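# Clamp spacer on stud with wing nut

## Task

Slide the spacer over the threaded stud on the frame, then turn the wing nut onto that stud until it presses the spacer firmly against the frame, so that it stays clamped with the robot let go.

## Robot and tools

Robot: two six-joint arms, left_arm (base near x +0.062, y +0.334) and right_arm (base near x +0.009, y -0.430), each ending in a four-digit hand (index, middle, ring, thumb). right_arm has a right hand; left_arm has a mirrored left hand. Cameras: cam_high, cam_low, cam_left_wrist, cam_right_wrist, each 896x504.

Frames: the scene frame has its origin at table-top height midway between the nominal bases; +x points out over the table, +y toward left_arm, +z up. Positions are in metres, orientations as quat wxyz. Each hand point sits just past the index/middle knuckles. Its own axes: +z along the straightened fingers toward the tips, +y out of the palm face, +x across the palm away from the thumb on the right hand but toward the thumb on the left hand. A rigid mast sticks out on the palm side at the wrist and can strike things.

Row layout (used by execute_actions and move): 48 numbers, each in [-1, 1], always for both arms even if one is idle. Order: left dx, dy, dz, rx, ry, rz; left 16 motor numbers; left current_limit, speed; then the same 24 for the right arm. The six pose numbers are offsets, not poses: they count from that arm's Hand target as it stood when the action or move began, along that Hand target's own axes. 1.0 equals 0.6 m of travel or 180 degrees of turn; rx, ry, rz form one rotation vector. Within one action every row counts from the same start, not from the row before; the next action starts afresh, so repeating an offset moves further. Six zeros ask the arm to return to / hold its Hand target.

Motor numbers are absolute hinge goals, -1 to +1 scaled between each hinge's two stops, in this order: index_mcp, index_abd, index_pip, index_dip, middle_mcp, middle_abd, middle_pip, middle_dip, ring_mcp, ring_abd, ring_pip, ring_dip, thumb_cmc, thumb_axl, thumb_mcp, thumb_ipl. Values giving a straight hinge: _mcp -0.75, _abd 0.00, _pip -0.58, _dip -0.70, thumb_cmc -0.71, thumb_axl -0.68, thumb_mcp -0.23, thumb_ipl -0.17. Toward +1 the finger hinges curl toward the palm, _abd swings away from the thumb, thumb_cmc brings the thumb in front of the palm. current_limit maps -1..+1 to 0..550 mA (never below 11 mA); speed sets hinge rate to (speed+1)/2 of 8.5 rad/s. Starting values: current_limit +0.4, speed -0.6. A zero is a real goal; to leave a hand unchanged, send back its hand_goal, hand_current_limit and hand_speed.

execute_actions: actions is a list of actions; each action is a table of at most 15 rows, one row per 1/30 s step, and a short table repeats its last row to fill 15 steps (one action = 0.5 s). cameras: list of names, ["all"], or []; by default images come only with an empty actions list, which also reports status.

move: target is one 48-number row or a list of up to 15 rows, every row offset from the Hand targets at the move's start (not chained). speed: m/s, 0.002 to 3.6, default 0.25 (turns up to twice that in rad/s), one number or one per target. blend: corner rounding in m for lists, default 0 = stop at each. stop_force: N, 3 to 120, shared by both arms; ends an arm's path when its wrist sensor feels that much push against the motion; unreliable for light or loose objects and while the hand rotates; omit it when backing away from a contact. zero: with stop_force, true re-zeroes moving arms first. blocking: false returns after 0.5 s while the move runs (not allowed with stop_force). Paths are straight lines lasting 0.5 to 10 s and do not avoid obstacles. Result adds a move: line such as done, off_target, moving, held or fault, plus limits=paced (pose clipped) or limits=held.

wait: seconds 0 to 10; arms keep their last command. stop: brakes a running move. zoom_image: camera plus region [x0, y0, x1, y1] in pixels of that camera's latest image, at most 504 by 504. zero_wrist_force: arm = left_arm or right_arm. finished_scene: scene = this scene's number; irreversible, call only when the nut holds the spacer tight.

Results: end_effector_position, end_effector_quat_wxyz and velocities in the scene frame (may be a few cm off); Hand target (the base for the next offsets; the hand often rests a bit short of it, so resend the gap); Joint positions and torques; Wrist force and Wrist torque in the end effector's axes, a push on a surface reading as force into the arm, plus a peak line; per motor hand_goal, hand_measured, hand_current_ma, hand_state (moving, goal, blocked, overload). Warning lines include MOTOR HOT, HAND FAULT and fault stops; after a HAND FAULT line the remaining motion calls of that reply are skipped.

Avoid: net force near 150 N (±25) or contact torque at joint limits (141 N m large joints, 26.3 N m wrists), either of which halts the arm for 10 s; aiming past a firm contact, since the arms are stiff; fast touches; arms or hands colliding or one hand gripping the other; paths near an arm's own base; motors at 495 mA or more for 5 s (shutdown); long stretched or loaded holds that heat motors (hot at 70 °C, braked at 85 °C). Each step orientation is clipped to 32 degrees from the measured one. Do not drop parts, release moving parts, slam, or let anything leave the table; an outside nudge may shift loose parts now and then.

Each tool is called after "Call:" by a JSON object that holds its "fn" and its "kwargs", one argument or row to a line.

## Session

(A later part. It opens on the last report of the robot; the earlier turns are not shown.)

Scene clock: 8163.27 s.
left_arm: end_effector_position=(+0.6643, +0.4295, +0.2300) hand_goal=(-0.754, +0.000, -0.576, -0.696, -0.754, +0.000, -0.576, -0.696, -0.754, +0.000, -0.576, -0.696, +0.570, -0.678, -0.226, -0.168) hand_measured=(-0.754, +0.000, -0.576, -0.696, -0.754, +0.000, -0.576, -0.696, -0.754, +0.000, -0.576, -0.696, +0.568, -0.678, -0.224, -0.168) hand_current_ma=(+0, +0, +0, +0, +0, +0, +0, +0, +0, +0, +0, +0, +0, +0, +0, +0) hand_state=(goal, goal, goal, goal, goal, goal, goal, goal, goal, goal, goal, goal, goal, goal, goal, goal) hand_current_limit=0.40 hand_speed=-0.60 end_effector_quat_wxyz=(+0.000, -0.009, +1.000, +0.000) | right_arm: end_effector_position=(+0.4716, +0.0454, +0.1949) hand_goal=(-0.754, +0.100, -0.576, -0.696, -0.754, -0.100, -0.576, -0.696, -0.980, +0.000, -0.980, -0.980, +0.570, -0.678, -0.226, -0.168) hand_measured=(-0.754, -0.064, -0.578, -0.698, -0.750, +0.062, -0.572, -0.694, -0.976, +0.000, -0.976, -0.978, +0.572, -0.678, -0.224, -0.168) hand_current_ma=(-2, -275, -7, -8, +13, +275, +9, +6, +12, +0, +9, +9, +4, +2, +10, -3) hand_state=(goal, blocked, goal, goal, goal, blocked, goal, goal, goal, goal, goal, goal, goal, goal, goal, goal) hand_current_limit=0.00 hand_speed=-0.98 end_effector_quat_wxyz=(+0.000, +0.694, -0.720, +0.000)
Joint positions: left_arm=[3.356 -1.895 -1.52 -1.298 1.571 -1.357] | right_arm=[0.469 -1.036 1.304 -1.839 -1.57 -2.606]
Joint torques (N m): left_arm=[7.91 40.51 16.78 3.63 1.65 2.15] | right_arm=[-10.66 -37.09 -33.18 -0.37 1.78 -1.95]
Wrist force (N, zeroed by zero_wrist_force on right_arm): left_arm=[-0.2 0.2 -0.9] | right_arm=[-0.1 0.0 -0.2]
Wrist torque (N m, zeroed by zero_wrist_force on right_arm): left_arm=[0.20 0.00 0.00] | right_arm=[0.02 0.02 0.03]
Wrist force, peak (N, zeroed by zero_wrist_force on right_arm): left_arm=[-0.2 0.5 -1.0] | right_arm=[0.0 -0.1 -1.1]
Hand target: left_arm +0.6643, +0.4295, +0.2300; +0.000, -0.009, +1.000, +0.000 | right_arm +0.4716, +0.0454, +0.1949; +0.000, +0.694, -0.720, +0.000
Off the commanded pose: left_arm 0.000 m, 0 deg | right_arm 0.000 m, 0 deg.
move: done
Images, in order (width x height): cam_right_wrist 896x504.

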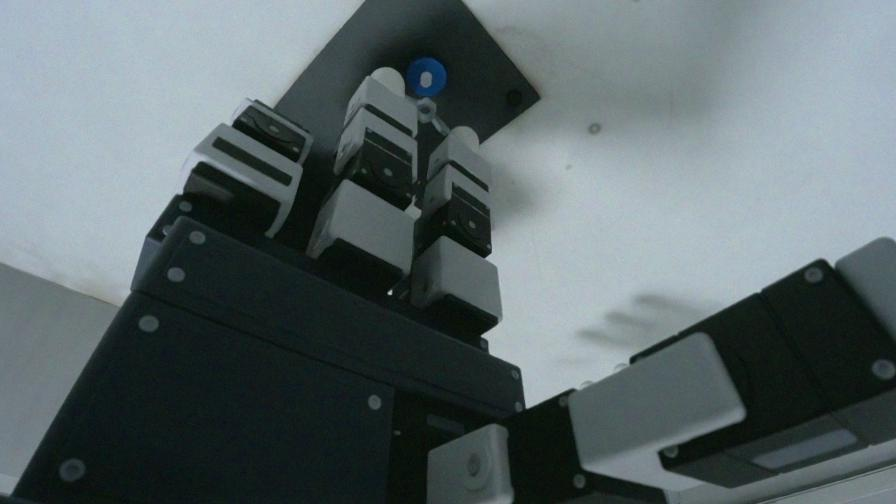

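Call:
{"fn": "zoom_image", "kwargs": {
  "camera": "cam_right_wrist",
  "region": [400, 70, 460, 140]
}}

Call:
{"fn": "execute_actions", "kwargs": {
  "actions": [],
  "cameras": ["cam_low"]
}}

Call:
{"fn": "zoom_image", "kwargs": {
  "camera": "cam_low",
  "region": [450, 270, 510, 320]
}}

Scaled by 7.200.

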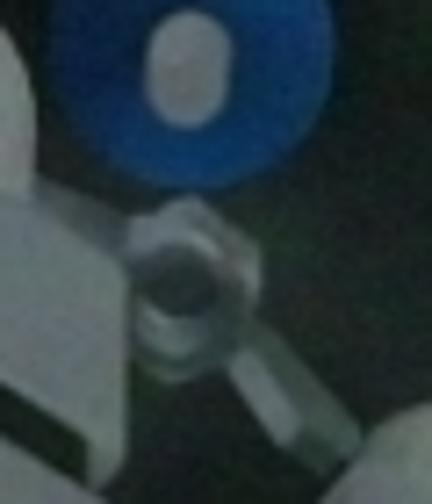

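Scene clock: 8174.67 s.
left_arm: end_effector_position=(+0.6643, +0.4295, +0.2300) hand_goal=(-0.754, +0.000, -0.576, -0.696, -0.754, +0.000, -0.576, -0.696, -0.754, +0.000, -0.576, -0.696, +0.570, -0.678, -0.226, -0.168) hand_measured=(-0.754, +0.000, -0.576, -0.696, -0.754, +0.000, -0.576, -0.696, -0.754, +0.000, -0.576, -0.696, +0.568, -0.678, -0.224, -0.168) hand_current_ma=(+0, +0, +0, +0, +0, +0, +0, +0, +0, +0, +0, +0, +0, +0, +0, +0) hand_state=(goal, goal, goal, goal, goal, goal, goal, goal, goal, goal, goal, goal, goal, goal, goal, goal) hand_current_limit=0.40 hand_speed=-0.60 end_effector_quat_wxyz=(+0.000, -0.009, +1.000, +0.000) | right_arm: end_effector_position=(+0.4716, +0.0454, +0.1949) hand_goal=(-0.754, +0.100, -0.576, -0.696, -0.754, -0.100, -0.576, -0.696, -0.980, +0.000, -0.980, -0.980, +0.570, -0.678, -0.226, -0.168) hand_measured=(-0.754, -0.064, -0.578, -0.698, -0.750, +0.062, -0.572, -0.694, -0.976, +0.000, -0.976, -0.978, +0.572, -0.678, -0.224, -0.168) hand_current_ma=(-2, -275, -7, -8, +13, +275, +9, +6, +12, +0, +9, +9, +4, +2, +10, -3) hand_state=(goal, blocked, goal, goal, goal, blocked, goal, goal, goal, goal, goal, goal, goal, goal, goal, goal) hand_current_limit=0.00 hand_speed=-0.98 end_effector_quat_wxyz=(+0.000, +0.694, -0.720, +0.000)
Joint positions: left_arm=[3.356 -1.895 -1.52 -1.298 1.571 -1.357] | right_arm=[0.469 -1.036 1.304 -1.839 -1.57 -2.606]
Joint velocities: within noise
Joint torques (N m): left_arm=[8.3 41.1 17 3.61 1.73 2.12] | right_arm=[-11.11 -37.17 -32.39 -0.32 1.77 -2.16]
Wrist force (N, zeroed by zero_wrist_force on right_arm): left_arm=[-0.1 0.3 -0.7] | right_arm=[-0.2 0.2 -0.4]
Wrist torque (N m, zeroed by zero_wrist_force on right_arm): left_arm=[0.20 -0.01 0.01] | right_arm=[0.06 0.04 0.02]
Wrist force, peak (N, zeroed by zero_wrist_force on right_arm): left_arm=[-0.2 0.5 -0.9] | right_arm=[0.0 0.4 -0.6]
Hand target: left_arm +0.6643, +0.4295, +0.2300; +0.000, -0.009, +1.000, +0.000 | right_arm +0.4716, +0.0454, +0.1949; +0.000, +0.694, -0.720, +0.000
Off the commanded pose: left_arm 0.000 m, 0 deg | right_arm 0.000 m, 0 deg.
Images, in order (width x height): cam_low 896x504.

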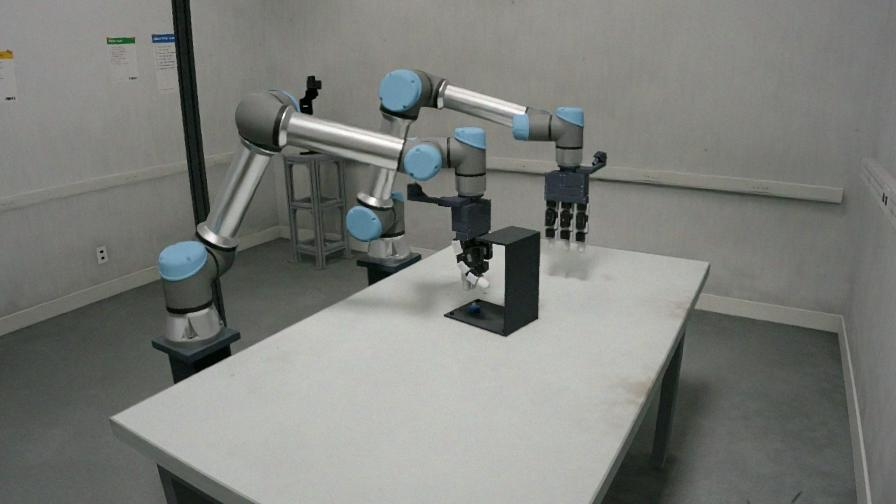

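Scaled by 8.400.

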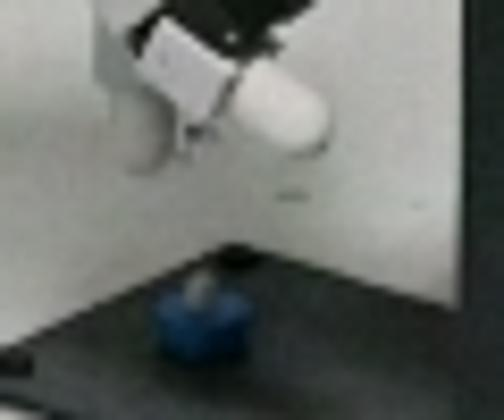

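Call:
{"fn": "zoom_image", "kwargs": {
  "camera": "cam_low",
  "region": [462, 276, 492, 296]
}}

Scaled by 16.800.

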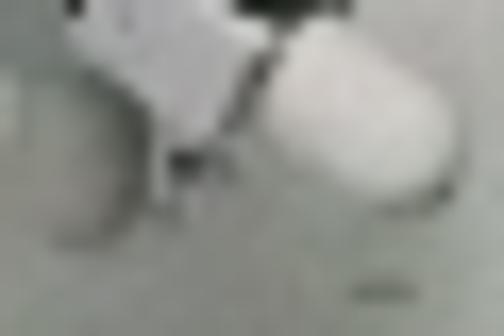

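Call:
{"fn": "move", "kwargs": {
  "target": [
    [0,0,0,0,0,0,-0.754,0,-0.576,-0.696,-0.754,0,-0.576,-0.696,-0.754,0,-0.576,-0.696,0.571,-0.678,-0.226,-0.168,0.4,-0.6, -0.0018,0.0595,0,0,0,0, -0.754,0.1,-0.576,-0.696,-0.754,-0.1,-0.576,-0.696,-0.98,0,-0.98,-0.98,0.571,-0.678,-0.226,-0.168,0.0,-0.98],
    [0,0,0,0,0,0,-0.754,0,-0.576,-0.696,-0.754,0,-0.576,-0.696,-0.754,0,-0.576,-0.696,0.571,-0.678,-0.226,-0.168,0.4,-0.6, -0.0018,0.0595,0.09,0,0,0, -0.754,0.1,-0.576,-0.696,-0.754,-0.1,-0.576,-0.696,-0.98,0,-0.98,-0.98,0.571,-0.678,-0.226,-0.168,0.0,-0.98]
  ],
  "speed": [0.06,0.06],
  "cameras": ["cam_right_wrist"]
}}

Call:
{"fn": "zoom_image", "kwargs": {
  "camera": "cam_right_wrist",
  "region": [400, 70, 460, 140]
}}

Scene clock: 8228.60 s.
left_arm: end_effector_position=(+0.6643, +0.4295, +0.2300) hand_goal=(-0.754, +0.000, -0.576, -0.696, -0.754, +0.000, -0.576, -0.696, -0.754, +0.000, -0.576, -0.696, +0.570, -0.678, -0.226, -0.168) hand_measured=(-0.754, +0.000, -0.576, -0.696, -0.754, +0.000, -0.576, -0.696, -0.754, +0.000, -0.576, -0.696, +0.568, -0.678, -0.224, -0.168) hand_current_ma=(+0, +0, +0, +0, +0, +0, +0, +0, +0, +0, +0, +0, +0, +0, +0, +0) hand_state=(goal, goal, goal, goal, goal, goal, goal, goal, goal, goal, goal, goal, goal, goal, goal, goal) hand_current_limit=0.40 hand_speed=-0.60 end_effector_quat_wxyz=(+0.000, -0.009, +1.000, +0.000) | right_arm: end_effector_position=(+0.4359, +0.0478, +0.1411) hand_goal=(-0.754, +0.100, -0.576, -0.696, -0.754, -0.100, -0.576, -0.696, -0.980, +0.000, -0.980, -0.980, +0.570, -0.678, -0.226, -0.168) hand_measured=(-0.754, -0.064, -0.578, -0.698, -0.750, +0.062, -0.572, -0.694, -0.976, +0.000, -0.976, -0.978, +0.572, -0.678, -0.224, -0.168) hand_current_ma=(-2, -275, -7, -8, +13, +275, +9, +6, +12, +0, +9, +9, +4, +2, +10, -3) hand_state=(goal, blocked, goal, goal, goal, blocked, goal, goal, goal, goal, goal, goal, goal, goal, goal, goal) hand_current_limit=0.00 hand_speed=-0.98 end_effector_quat_wxyz=(+0.000, +0.694, -0.720, +0.000)
Joint positions: left_arm=[3.356 -1.895 -1.52 -1.298 1.571 -1.357] | right_arm=[0.498 -1.051 1.473 -1.994 -1.57 -2.577]
Joint torques (N m): left_arm=[8.42 41.17 17.42 3.61 1.84 2.31] | right_arm=[9.97 -35.82 -10.97 -4.45 0.56 2.11]
Wrist force (N, zeroed by zero_wrist_force on right_arm): left_arm=[-0.1 0.1 -0.7] | right_arm=[0.2 0.2 -0.5]
Wrist torque (N m, zeroed by zero_wrist_force on right_arm): left_arm=[0.18 -0.01 0.02] | right_arm=[0.05 -0.03 -0.06]
Wrist force, peak (N, zeroed by zero_wrist_force on right_arm): left_arm=[0.0 0.6 -0.9] | right_arm=[-0.1 -0.2 -0.9]
Hand target: left_arm +0.6643, +0.4295, +0.2300; +0.000, -0.009, +1.000, +0.000 | right_arm +0.4359, +0.0478, +0.1409; +0.000, +0.694, -0.720, +0.000
Off the commanded pose: left_arm 0.000 m, 0 deg | right_arm 0.000 m, 0 deg.
move: done
Images, in order (width x height): cam_right_wrist 896x504.

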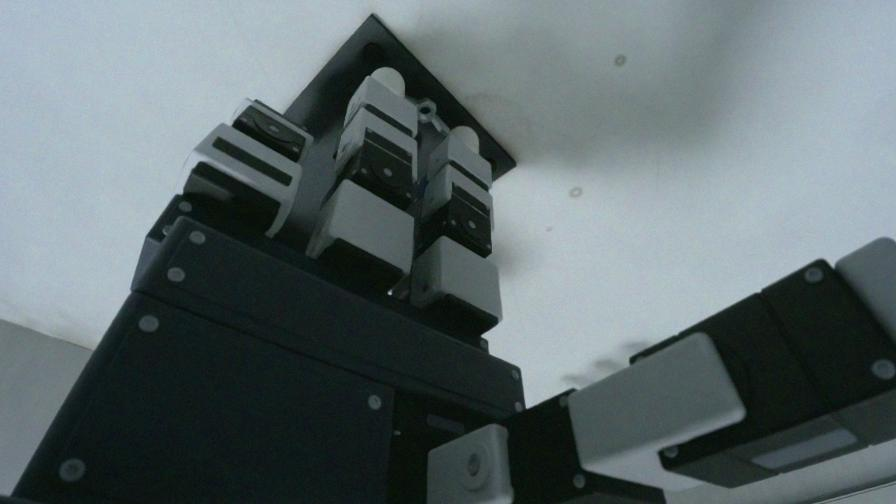

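Scaled by 7.200.

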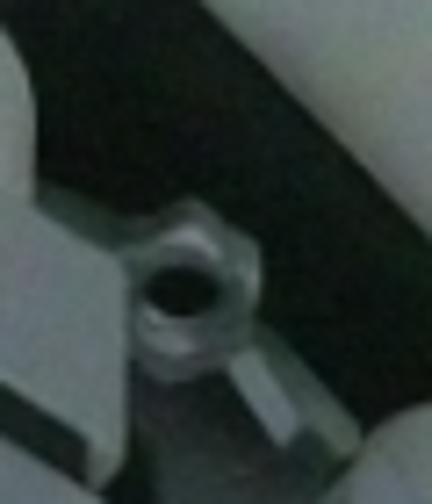

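Call:
{"fn": "move", "kwargs": {
  "target": [0,0,0,0,0,0,-0.754,0,-0.576,-0.696,-0.754,0,-0.576,-0.696,-0.754,0,-0.576,-0.696,0.571,-0.678,-0.226,-0.168,0.4,-0.6, 0,0,0.02,0,0,0, -0.754,0.1,-0.576,-0.696,-0.754,-0.1,-0.576,-0.696,-0.98,0,-0.98,-0.98,0.571,-0.678,-0.226,-0.168,0.0,-0.98],
  "speed": 0.006,
  "stop_force": 3,
  "cameras": ["cam_right_wrist"]
}}

Call:
{"fn": "zoom_image", "kwargs": {
  "camera": "cam_right_wrist",
  "region": [400, 70, 460, 140]
}}

Scene clock: 8238.20 s.
left_arm: end_effector_position=(+0.6643, +0.4295, +0.2300) hand_goal=(-0.754, +0.000, -0.576, -0.696, -0.754, +0.000, -0.576, -0.696, -0.754, +0.000, -0.576, -0.696, +0.570, -0.678, -0.226, -0.168) hand_measured=(-0.754, +0.000, -0.576, -0.696, -0.754, +0.000, -0.576, -0.696, -0.754, +0.000, -0.576, -0.696, +0.568, -0.678, -0.224, -0.168) hand_current_ma=(+0, +0, +0, +0, +0, +0, +0, +0, +0, +0, +0, +0, +0, +0, +0, +0) hand_state=(goal, goal, goal, goal, goal, goal, goal, goal, goal, goal, goal, goal, goal, goal, goal, goal) hand_current_limit=0.40 hand_speed=-0.60 end_effector_quat_wxyz=(+0.000, -0.009, +1.000, +0.000) | right_arm: end_effector_position=(+0.4359, +0.0478, +0.1289) hand_goal=(-0.754, +0.100, -0.576, -0.696, -0.754, -0.100, -0.576, -0.696, -0.980, +0.000, -0.980, -0.980, +0.570, -0.678, -0.226, -0.168) hand_measured=(-0.754, -0.064, -0.578, -0.698, -0.750, +0.062, -0.572, -0.694, -0.976, +0.000, -0.976, -0.978, +0.572, -0.678, -0.224, -0.168) hand_current_ma=(-2, -275, -6, -7, +14, +275, +9, +6, +12, +0, +9, +9, +4, +2, +10, -3) hand_state=(goal, blocked, goal, goal, goal, blocked, goal, goal, goal, goal, goal, goal, goal, goal, goal, goal) hand_current_limit=0.00 hand_speed=-0.98 end_effector_quat_wxyz=(+0.000, +0.694, -0.720, +0.000)
Joint positions: left_arm=[3.356 -1.895 -1.52 -1.298 1.571 -1.357] | right_arm=[0.498 -1.039 1.488 -2.021 -1.57 -2.577]
Joint torques (N m): left_arm=[7.99 40.69 16.89 3.65 1.71 2.19] | right_arm=[9.75 -34.28 -9.85 -4.27 1.59 2.05]
Wrist force (N, zeroed by zero_wrist_force on right_arm): left_arm=[0.0 0.3 -0.6] | right_arm=[-0.5 0.2 -2.6]
Wrist torque (N m, zeroed by zero_wrist_force on right_arm): left_arm=[0.20 -0.01 0.01] | right_arm=[0.17 0.07 -0.13]
Wrist force, peak (N, zeroed by zero_wrist_force on right_arm): left_arm=[-0.3 0.5 -0.9] | right_arm=[-0.3 0.5 -2.7]
Hand target: left_arm +0.6643, +0.4295, +0.2300; +0.000, -0.009, +1.000, +0.000 | right_arm +0.4359, +0.0478, +0.1289; +0.000, +0.694, -0.720, +0.000
Off the commanded pose: left_arm 0.000 m, 0 deg | right_arm 0.000 m, 0 deg.
move: done
Images, in order (width x height): cam_right_wrist 896x504.

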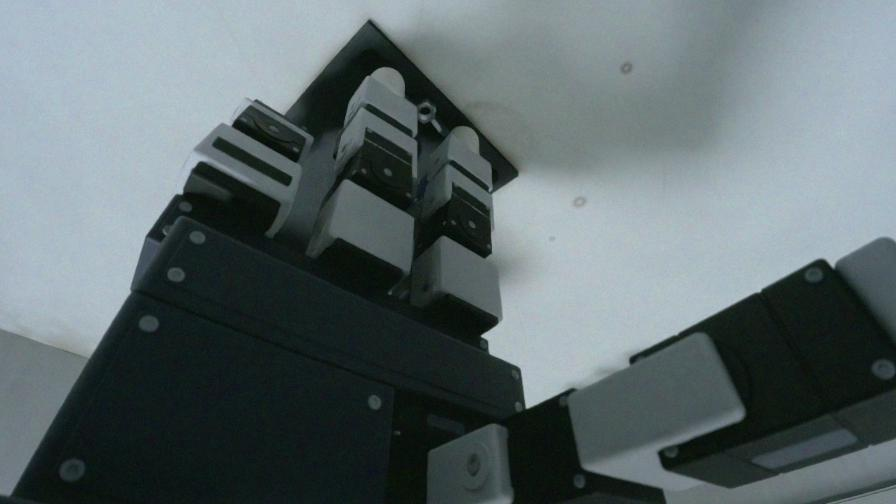

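Scaled by 7.200.

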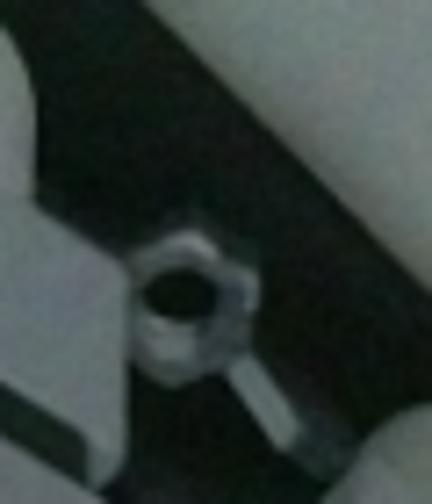

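Call:
{"fn": "move", "kwargs": {
  "target": [0,0,0,0,0,0,-0.754,0,-0.576,-0.696,-0.754,0,-0.576,-0.696,-0.754,0,-0.576,-0.696,0.571,-0.678,-0.226,-0.168,0.4,-0.6, 0,0,-0.0012,0,0,0, -0.754,0.1,-0.576,-0.696,-0.754,-0.1,-0.576,-0.696,-0.98,0,-0.98,-0.98,0.571,-0.678,-0.226,-0.168,0.0,-0.98],
  "speed": 0.01
}}

Call:
{"fn": "execute_actions", "kwargs": {
  "actions": [
    [[0,0,0,0,0,0,-0.754,0,-0.576,-0.696,-0.754,0,-0.576,-0.696,-0.754,0,-0.576,-0.696,0.571,-0.678,-0.226,-0.168,0.4,-0.6, 0,0,0,0,0,0, -0.754,-0.1,-0.576,-0.696,-0.754,0.1,-0.576,-0.696,-0.98,0,-0.98,-0.98,0.571,-0.678,-0.226,-0.168,0.0,-0.98]]
  ]
}}

Call:
{"fn": "wait", "kwargs": {
  "seconds": 1.5,
  "cameras": ["cam_right_wrist"]
}}

Call:
{"fn": "zoom_image", "kwargs": {
  "camera": "cam_right_wrist",
  "region": [400, 70, 460, 140]
}}

Scene clock: 8258.07 s.
left_arm: end_effector_position=(+0.6643, +0.4295, +0.2300) hand_goal=(-0.754, +0.000, -0.576, -0.696, -0.754, +0.000, -0.576, -0.696, -0.754, +0.000, -0.576, -0.696, +0.570, -0.678, -0.226, -0.168) hand_measured=(-0.754, +0.000, -0.576, -0.696, -0.754, +0.000, -0.576, -0.696, -0.754, +0.000, -0.576, -0.696, +0.568, -0.678, -0.224, -0.168) hand_current_ma=(+0, +0, +0, +0, +0, +0, +0, +0, +0, +0, +0, +0, +0, +0, +0, +0) hand_state=(goal, goal, goal, goal, goal, goal, goal, goal, goal, goal, goal, goal, goal, goal, goal, goal) hand_current_limit=0.40 hand_speed=-0.60 end_effector_quat_wxyz=(+0.000, -0.009, +1.000, +0.000) | right_arm: end_effector_position=(+0.4359, +0.0478, +0.1296) hand_goal=(-0.754, +0.100, -0.576, -0.696, -0.754, -0.100, -0.576, -0.696, -0.980, +0.000, -0.980, -0.980, +0.570, -0.678, -0.226, -0.168) hand_measured=(-0.754, -0.064, -0.578, -0.698, -0.750, +0.062, -0.572, -0.694, -0.976, +0.000, -0.976, -0.978, +0.572, -0.678, -0.224, -0.168) hand_current_ma=(-2, -275, -6, -7, +14, +275, +9, +6, +12, +0, +9, +9, +4, +2, +10, -3) hand_state=(goal, blocked, goal, goal, goal, blocked, goal, goal, goal, goal, goal, goal, goal, goal, goal, goal) hand_current_limit=0.00 hand_speed=-0.98 end_effector_quat_wxyz=(+0.000, +0.694, -0.720, +0.000)
Joint positions: left_arm=[3.356 -1.895 -1.52 -1.298 1.571 -1.357] | right_arm=[0.498 -1.039 1.487 -2.019 -1.57 -2.577]
Joint torques (N m): left_arm=[8.34 40.9 17.21 3.63 1.83 2.14] | right_arm=[8.03 -49.14 -31.99 -0.41 1.81 1.85]
Wrist force (N, zeroed by zero_wrist_force on right_arm): left_arm=[-0.3 0.3 -0.7] | right_arm=[-0.3 0.2 -0.3]
Wrist torque (N m, zeroed by zero_wrist_force on right_arm): left_arm=[0.20 0.02 -0.01] | right_arm=[0.04 0.03 -0.10]
Wrist force, peak (N, zeroed by zero_wrist_force on right_arm): left_arm=[-0.1 0.3 -1.0] | right_arm=[-0.3 0.6 -2.8]
Hand target: left_arm +0.6643, +0.4295, +0.2300; +0.000, -0.009, +1.000, +0.000 | right_arm +0.4359, +0.0478, +0.1297; +0.000, +0.694, -0.720, +0.000
Off the commanded pose: left_arm 0.000 m, 0 deg | right_arm 0.000 m, 0 deg.
move: done

Scene clock: 8258.77 s.
left_arm: end_effector_position=(+0.6643, +0.4295, +0.2300) hand_goal=(-0.754, +0.000, -0.576, -0.696, -0.754, +0.000, -0.576, -0.696, -0.754, +0.000, -0.576, -0.696, +0.570, -0.678, -0.226, -0.168) hand_measured=(-0.754, +0.000, -0.576, -0.696, -0.754, +0.000, -0.576, -0.696, -0.754, +0.000, -0.576, -0.696, +0.568, -0.678, -0.224, -0.168) hand_current_ma=(+0, +0, +0, +0, +0, +0, +0, +0, +0, +0, +0, +0, +0, +0, +0, +0) hand_state=(goal, goal, goal, goal, goal, goal, goal, goal, goal, goal, goal, goal, goal, goal, goal, goal) hand_current_limit=0.40 hand_speed=-0.60 end_effector_quat_wxyz=(+0.000, -0.009, +1.000, +0.000) | right_arm: end_effector_position=(+0.4359, +0.0478, +0.1297) hand_goal=(-0.754, -0.100, -0.576, -0.696, -0.754, +0.100, -0.576, -0.696, -0.980, +0.000, -0.980, -0.980, +0.570, -0.678, -0.226, -0.168) hand_measured=(-0.754, -0.066, -0.578, -0.698, -0.750, +0.064, -0.572, -0.694, -0.976, +0.000, -0.976, -0.978, +0.572, -0.678, -0.224, -0.168) hand_current_ma=(-2, -76, -6, -7, +14, +75, +9, +6, +12, +0, +9, +9, +4, +2, +10, -3) hand_state=(goal, moving, goal, goal, goal, moving, goal, goal, goal, goal, goal, goal, goal, goal, goal, goal) hand_current_limit=0.00 hand_speed=-0.98 end_effector_quat_wxyz=(+0.000, +0.694, -0.720, +0.000)
Joint positions: left_arm=[3.356 -1.895 -1.52 -1.298 1.571 -1.357] | right_arm=[0.498 -1.039 1.487 -2.019 -1.57 -2.577]
Joint torques (N m): left_arm=[8.26 40.98 16.76 3.63 1.67 2.18] | right_arm=[7.74 -48.66 -31.35 -0.29 1.72 1.89]
Wrist force (N, zeroed by zero_wrist_force on right_arm): left_arm=[0.0 0.2 -0.8] | right_arm=[-0.3 0.0 -0.6]
Wrist torque (N m, zeroed by zero_wrist_force on right_arm): left_arm=[0.19 -0.01 0.02] | right_arm=[0.06 0.05 -0.11]
Wrist force, peak (N, zeroed by zero_wrist_force on right_arm): left_arm=[-0.4 0.3 -0.8] | right_arm=[-0.5 -0.1 -0.7]
Hand target: left_arm +0.6643, +0.4295, +0.2300; +0.000, -0.009, +1.000, +0.000 | right_arm +0.4359, +0.0478, +0.1297; +0.000, +0.694, -0.720, +0.000
Off the commanded pose: left_arm 0.000 m, 0 deg | right_arm 0.000 m, 0 deg.

Scene clock: 8260.27 s.
left_arm: end_effector_position=(+0.6643, +0.4295, +0.2300) hand_goal=(-0.754, +0.000, -0.576, -0.696, -0.754, +0.000, -0.576, -0.696, -0.754, +0.000, -0.576, -0.696, +0.570, -0.678, -0.226, -0.168) hand_measured=(-0.754, +0.000, -0.576, -0.696, -0.754, +0.000, -0.576, -0.696, -0.754, +0.000, -0.576, -0.696, +0.568, -0.678, -0.224, -0.168) hand_current_ma=(+0, +0, +0, +0, +0, +0, +0, +0, +0, +0, +0, +0, +0, +0, +0, +0) hand_state=(goal, goal, goal, goal, goal, goal, goal, goal, goal, goal, goal, goal, goal, goal, goal, goal) hand_current_limit=0.40 hand_speed=-0.60 end_effector_quat_wxyz=(+0.000, -0.009, +1.000, +0.000) | right_arm: end_effector_position=(+0.4359, +0.0478, +0.1297) hand_goal=(-0.754, -0.100, -0.576, -0.696, -0.754, +0.100, -0.576, -0.696, -0.980, +0.000, -0.980, -0.980, +0.570, -0.678, -0.226, -0.168) hand_measured=(-0.754, -0.096, -0.578, -0.698, -0.750, +0.096, -0.572, -0.694, -0.976, +0.000, -0.976, -0.978, +0.572, -0.678, -0.224, -0.168) hand_current_ma=(-2, +10, -6, -7, +14, -10, +9, +6, +12, +0, +9, +9, +4, +2, +10, -3) hand_state=(goal, goal, goal, goal, goal, goal, goal, goal, goal, goal, goal, goal, goal, goal, goal, goal) hand_current_limit=0.00 hand_speed=-0.98 end_effector_quat_wxyz=(+0.000, +0.694, -0.720, +0.000)
Joint positions: left_arm=[3.356 -1.895 -1.52 -1.298 1.571 -1.357] | right_arm=[0.498 -1.039 1.487 -2.019 -1.57 -2.577]
Joint torques (N m): left_arm=[8.08 41.31 17.26 3.65 1.68 2.21] | right_arm=[6.75 -48.29 -31.52 -0.37 1.74 1.69]
Wrist force (N, zeroed by zero_wrist_force on right_arm): left_arm=[0.2 0.4 -0.6] | right_arm=[-0.3 0.1 -0.4]
Wrist torque (N m, zeroed by zero_wrist_force on right_arm): left_arm=[0.20 -0.04 0.03] | right_arm=[0.04 0.03 -0.11]
Wrist force, peak (N, zeroed by zero_wrist_force on right_arm): left_arm=[-0.2 0.3 -0.9] | right_arm=[-0.4 0.3 -0.8]
Hand target: left_arm +0.6643, +0.4295, +0.2300; +0.000, -0.009, +1.000, +0.000 | right_arm +0.4359, +0.0478, +0.1297; +0.000, +0.694, -0.720, +0.000
Off the commanded pose: left_arm 0.000 m, 0 deg | right_arm 0.000 m, 0 deg.
wait: 1.50 s; at rest by 0.17 s
Images, in order (width x height): cam_right_wrist 896x504.

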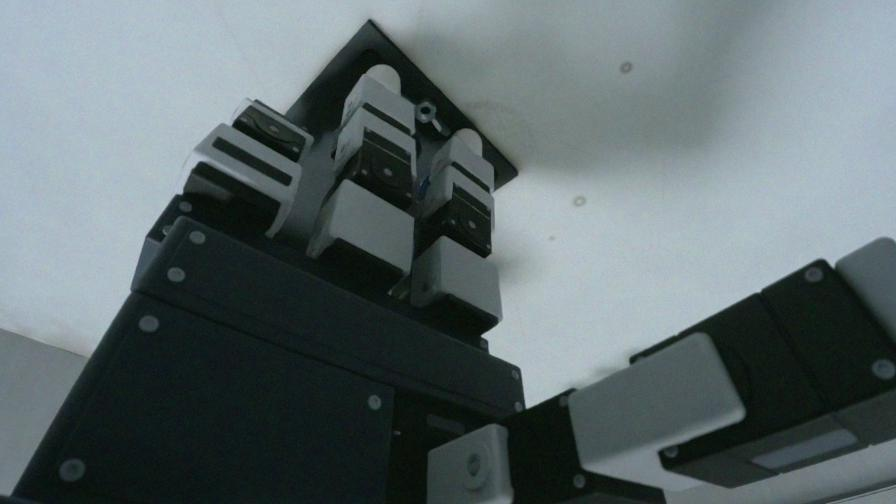

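Scaled by 7.200.

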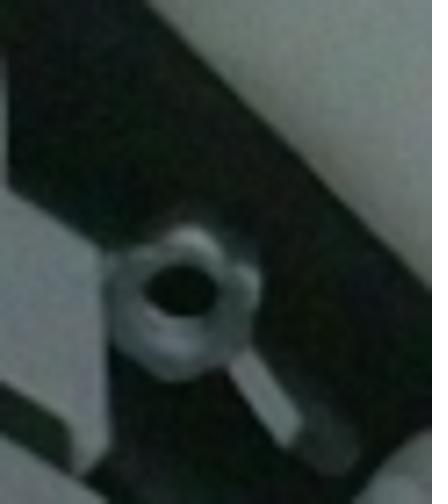

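Call:
{"fn": "move", "kwargs": {
  "target": [0,0,0,0,0,0,-0.754,0,-0.576,-0.696,-0.754,0,-0.576,-0.696,-0.754,0,-0.576,-0.696,0.571,-0.678,-0.226,-0.168,0.4,-0.6, 0,-0.002,0,0,0,0, -0.754,-0.1,-0.576,-0.696,-0.754,0.1,-0.576,-0.696,-0.98,0,-0.98,-0.98,0.571,-0.678,-0.226,-0.168,0.0,-0.98],
  "speed": 0.01
}}

Call:
{"fn": "execute_actions", "kwargs": {
  "actions": [
    [[0,0,0,0,0,0,-0.754,0,-0.576,-0.696,-0.754,0,-0.576,-0.696,-0.754,0,-0.576,-0.696,0.571,-0.678,-0.226,-0.168,0.4,-0.6, 0,0,0,0,0,0, -0.754,0.1,-0.576,-0.696,-0.754,-0.1,-0.576,-0.696,-0.98,0,-0.98,-0.98,0.571,-0.678,-0.226,-0.168,-0.2,-0.98]]
  ]
}}

Call:
{"fn": "wait", "kwargs": {
  "seconds": 1.5
}}

Call:
{"fn": "move", "kwargs": {
  "target": [0,0,0,0,0,0,-0.754,0,-0.576,-0.696,-0.754,0,-0.576,-0.696,-0.754,0,-0.576,-0.696,0.571,-0.678,-0.226,-0.168,0.4,-0.6, 0,0,-0.02,0,0,0, -0.754,0.1,-0.576,-0.696,-0.754,-0.1,-0.576,-0.696,-0.98,0,-0.98,-0.98,0.571,-0.678,-0.226,-0.168,-0.2,-0.98],
  "speed": 0.02,
  "cameras": ["cam_right_wrist"]
}}

Call:
{"fn": "zoom_image", "kwargs": {
  "camera": "cam_right_wrist",
  "region": [400, 70, 460, 140]
}}

Scene clock: 8281.27 s.
left_arm: end_effector_position=(+0.6643, +0.4295, +0.2300) hand_goal=(-0.754, +0.000, -0.576, -0.696, -0.754, +0.000, -0.576, -0.696, -0.754, +0.000, -0.576, -0.696, +0.570, -0.678, -0.226, -0.168) hand_measured=(-0.754, +0.000, -0.576, -0.696, -0.754, +0.000, -0.576, -0.696, -0.754, +0.000, -0.576, -0.696, +0.568, -0.678, -0.224, -0.168) hand_current_ma=(+0, +0, +0, +0, +0, +0, +0, +0, +0, +0, +0, +0, +0, +0, +0, +0) hand_state=(goal, goal, goal, goal, goal, goal, goal, goal, goal, goal, goal, goal, goal, goal, goal, goal) hand_current_limit=0.40 hand_speed=-0.60 end_effector_quat_wxyz=(+0.000, -0.009, +1.000, +0.000) | right_arm: end_effector_position=(+0.4371, +0.0478, +0.1297) hand_goal=(-0.754, -0.100, -0.576, -0.696, -0.754, +0.100, -0.576, -0.696, -0.980, +0.000, -0.980, -0.980, +0.570, -0.678, -0.226, -0.168) hand_measured=(-0.754, -0.096, -0.578, -0.698, -0.750, +0.096, -0.572, -0.694, -0.976, +0.000, -0.976, -0.978, +0.572, -0.678, -0.224, -0.168) hand_current_ma=(-2, +10, -6, -7, +14, -10, +9, +6, +12, +0, +9, +9, +4, +2, +10, -3) hand_state=(goal, goal, goal, goal, goal, goal, goal, goal, goal, goal, goal, goal, goal, goal, goal, goal) hand_current_limit=0.00 hand_speed=-0.98 end_effector_quat_wxyz=(+0.000, +0.694, -0.720, +0.000)
Joint positions: left_arm=[3.356 -1.895 -1.52 -1.298 1.571 -1.357] | right_arm=[0.497 -1.038 1.484 -2.018 -1.57 -2.578]
Joint torques (N m): left_arm=[8.37 41.6 17.09 3.58 1.77 2.3] | right_arm=[-11.62 -35.94 -31.67 -0.31 1.71 -2.11]
Wrist force (N, zeroed by zero_wrist_force on right_arm): left_arm=[-0.2 0.4 -0.7] | right_arm=[0.0 0.2 -0.4]
Wrist torque (N m, zeroed by zero_wrist_force on right_arm): left_arm=[0.21 0.01 -0.01] | right_arm=[0.05 -0.01 0.04]
Wrist force, peak (N, zeroed by zero_wrist_force on right_arm): left_arm=[-0.1 0.4 -0.9] | right_arm=[-0.3 0.4 -0.9]
Hand target: left_arm +0.6643, +0.4295, +0.2300; +0.000, -0.009, +1.000, +0.000 | right_arm +0.4371, +0.0478, +0.1297; +0.000, +0.694, -0.720, +0.000
Off the commanded pose: left_arm 0.000 m, 0 deg | right_arm 0.000 m, 0 deg.
move: done

Scene clock: 8281.97 s.
left_arm: end_effector_position=(+0.6643, +0.4295, +0.2300) hand_goal=(-0.754, +0.000, -0.576, -0.696, -0.754, +0.000, -0.576, -0.696, -0.754, +0.000, -0.576, -0.696, +0.570, -0.678, -0.226, -0.168) hand_measured=(-0.754, +0.000, -0.576, -0.696, -0.754, +0.000, -0.576, -0.696, -0.754, +0.000, -0.576, -0.696, +0.568, -0.678, -0.224, -0.168) hand_current_ma=(+0, +0, +0, +0, +0, +0, +0, +0, +0, +0, +0, +0, +0, +0, +0, +0) hand_state=(goal, goal, goal, goal, goal, goal, goal, goal, goal, goal, goal, goal, goal, goal, goal, goal) hand_current_limit=0.40 hand_speed=-0.60 end_effector_quat_wxyz=(+0.000, -0.009, +1.000, +0.000) | right_arm: end_effector_position=(+0.4371, +0.0478, +0.1297) hand_goal=(-0.754, +0.100, -0.576, -0.696, -0.754, -0.100, -0.576, -0.696, -0.980, +0.000, -0.980, -0.980, +0.570, -0.678, -0.226, -0.168) hand_measured=(-0.754, -0.068, -0.578, -0.698, -0.750, +0.068, -0.572, -0.694, -0.976, +0.000, -0.976, -0.978, +0.572, -0.678, -0.224, -0.168) hand_current_ma=(-2, -74, -6, -7, +14, +73, +9, +6, +12, +0, +9, +9, +4, +2, +10, -3) hand_state=(goal, moving, goal, goal, goal, moving, goal, goal, goal, goal, goal, goal, goal, goal, goal, goal) hand_current_limit=-0.20 hand_speed=-0.98 end_effector_quat_wxyz=(+0.000, +0.694, -0.720, +0.000)
Joint positions: left_arm=[3.356 -1.895 -1.52 -1.298 1.571 -1.357] | right_arm=[0.497 -1.038 1.484 -2.018 -1.57 -2.578]
Joint torques (N m): left_arm=[8.17 42.02 17.22 3.61 1.71 2.24] | right_arm=[-11.5 -36.34 -31.85 -0.31 1.84 -2.12]
Wrist force (N, zeroed by zero_wrist_force on right_arm): left_arm=[-0.1 0.2 -0.8] | right_arm=[-0.3 0.3 -0.5]
Wrist torque (N m, zeroed by zero_wrist_force on right_arm): left_arm=[0.20 -0.01 0.01] | right_arm=[0.06 0.05 0.01]
Wrist force, peak (N, zeroed by zero_wrist_force on right_arm): left_arm=[0.0 0.2 -1.0] | right_arm=[0.0 0.3 -0.7]
Hand target: left_arm +0.6643, +0.4295, +0.2300; +0.000, -0.009, +1.000, +0.000 | right_arm +0.4371, +0.0478, +0.1297; +0.000, +0.694, -0.720, +0.000
Off the commanded pose: left_arm 0.000 m, 0 deg | right_arm 0.000 m, 0 deg.

Scene clock: 8283.47 s.
left_arm: end_effector_position=(+0.6643, +0.4295, +0.2300) hand_goal=(-0.754, +0.000, -0.576, -0.696, -0.754, +0.000, -0.576, -0.696, -0.754, +0.000, -0.576, -0.696, +0.570, -0.678, -0.226, -0.168) hand_measured=(-0.754, +0.000, -0.576, -0.696, -0.754, +0.000, -0.576, -0.696, -0.754, +0.000, -0.576, -0.696, +0.568, -0.678, -0.224, -0.168) hand_current_ma=(+0, +0, +0, +0, +0, +0, +0, +0, +0, +0, +0, +0, +0, +0, +0, +0) hand_state=(goal, goal, goal, goal, goal, goal, goal, goal, goal, goal, goal, goal, goal, goal, goal, goal) hand_current_limit=0.40 hand_speed=-0.60 end_effector_quat_wxyz=(+0.000, -0.009, +1.000, +0.000) | right_arm: end_effector_position=(+0.4371, +0.0478, +0.1297) hand_goal=(-0.754, +0.100, -0.576, -0.696, -0.754, -0.100, -0.576, -0.696, -0.980, +0.000, -0.980, -0.980, +0.570, -0.678, -0.226, -0.168) hand_measured=(-0.754, -0.064, -0.578, -0.698, -0.750, +0.064, -0.572, -0.694, -0.976, +0.000, -0.976, -0.978, +0.572, -0.678, -0.224, -0.168) hand_current_ma=(-2, -220, -6, -7, +14, +220, +9, +6, +12, +0, +9, +9, +4, +2, +10, -3) hand_state=(goal, blocked, goal, goal, goal, blocked, goal, goal, goal, goal, goal, goal, goal, goal, goal, goal) hand_current_limit=-0.20 hand_speed=-0.98 end_effector_quat_wxyz=(+0.000, +0.694, -0.720, +0.000)
Joint positions: left_arm=[3.356 -1.895 -1.52 -1.298 1.571 -1.357] | right_arm=[0.497 -1.038 1.484 -2.018 -1.57 -2.578]
Joint torques (N m): left_arm=[8.24 41.43 17.59 3.68 1.67 2.18] | right_arm=[-11.76 -36.06 -31.9 -0.32 1.81 -2.03]
Wrist force (N, zeroed by zero_wrist_force on right_arm): left_arm=[-0.2 0.2 -0.8] | right_arm=[0.0 0.4 -0.3]
Wrist torque (N m, zeroed by zero_wrist_force on right_arm): left_arm=[0.20 0.01 0.01] | right_arm=[0.06 -0.01 0.05]
Wrist force, peak (N, zeroed by zero_wrist_force on right_arm): left_arm=[-0.2 0.3 -0.9] | right_arm=[-0.1 -0.1 -0.9]
Hand target: left_arm +0.6643, +0.4295, +0.2300; +0.000, -0.009, +1.000, +0.000 | right_arm +0.4371, +0.0478, +0.1297; +0.000, +0.694, -0.720, +0.000
Off the commanded pose: left_arm 0.000 m, 0 deg | right_arm 0.000 m, 0 deg.
wait: 1.50 s; at rest by 0.17 s

Scene clock: 8284.43 s.
left_arm: end_effector_position=(+0.6643, +0.4295, +0.2300) hand_goal=(-0.754, +0.000, -0.576, -0.696, -0.754, +0.000, -0.576, -0.696, -0.754, +0.000, -0.576, -0.696, +0.570, -0.678, -0.226, -0.168) hand_measured=(-0.754, +0.000, -0.576, -0.696, -0.754, +0.000, -0.576, -0.696, -0.754, +0.000, -0.576, -0.696, +0.568, -0.678, -0.224, -0.168) hand_current_ma=(+0, +0, +0, +0, +0, +0, +0, +0, +0, +0, +0, +0, +0, +0, +0, +0) hand_state=(goal, goal, goal, goal, goal, goal, goal, goal, goal, goal, goal, goal, goal, goal, goal, goal) hand_current_limit=0.40 hand_speed=-0.60 end_effector_quat_wxyz=(+0.000, -0.009, +1.000, +0.000) | right_arm: end_effector_position=(+0.4371, +0.0478, +0.1415) hand_goal=(-0.754, +0.100, -0.576, -0.696, -0.754, -0.100, -0.576, -0.696, -0.980, +0.000, -0.980, -0.980, +0.570, -0.678, -0.226, -0.168) hand_measured=(-0.754, -0.064, -0.578, -0.698, -0.750, +0.064, -0.572, -0.694, -0.976, +0.000, -0.976, -0.978, +0.572, -0.678, -0.224, -0.168) hand_current_ma=(-2, -220, -6, -7, +14, +220, +9, +6, +12, +0, +9, +9, +4, +2, +10, -3) hand_state=(goal, blocked, goal, goal, goal, blocked, goal, goal, goal, goal, goal, goal, goal, goal, goal, goal) hand_current_limit=-0.20 hand_speed=-0.98 end_effector_quat_wxyz=(+0.000, +0.694, -0.720, +0.000)
Joint positions: left_arm=[3.356 -1.895 -1.52 -1.298 1.571 -1.357] | right_arm=[0.497 -1.049 1.47 -1.992 -1.57 -2.578]
Joint torques (N m): left_arm=[8.02 41.57 17.36 3.68 1.79 2.18] | right_arm=[-11.44 -48.89 -31.28 -0.45 1.69 -2.09]
Wrist force (N, zeroed by zero_wrist_force on right_arm): left_arm=[0.1 0.1 -0.7] | right_arm=[-0.2 0.2 -0.3]
Wrist torque (N m, zeroed by zero_wrist_force on right_arm): left_arm=[0.18 -0.03 0.02] | right_arm=[0.05 0.03 0.02]
Wrist force, peak (N, zeroed by zero_wrist_force on right_arm): left_arm=[-0.2 0.3 -0.9] | right_arm=[-0.4 0.4 -0.4]
Hand target: left_arm +0.6643, +0.4295, +0.2300; +0.000, -0.009, +1.000, +0.000 | right_arm +0.4371, +0.0478, +0.1417; +0.000, +0.694, -0.720, +0.000
Off the commanded pose: left_arm 0.000 m, 0 deg | right_arm 0.000 m, 0 deg.
move: done
Images, in order (width x height): cam_right_wrist 896x504.

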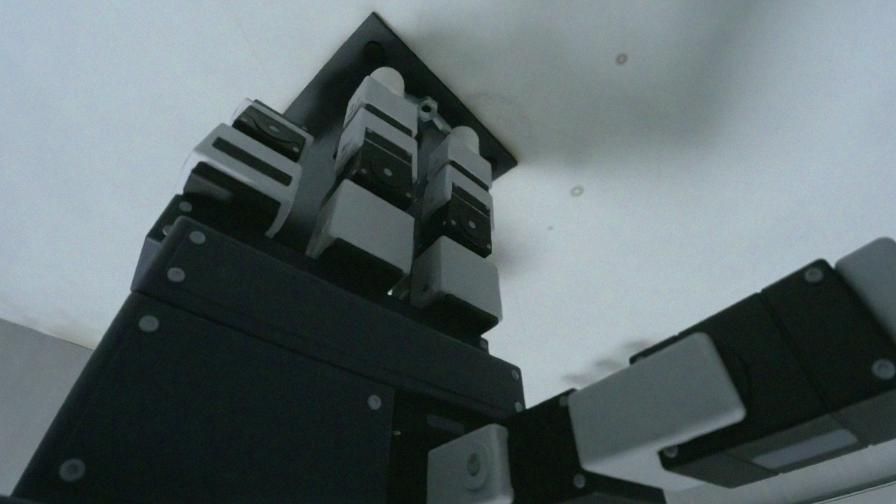

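Scaled by 7.200.

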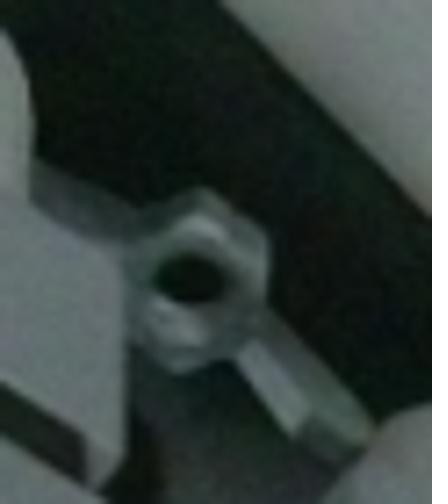

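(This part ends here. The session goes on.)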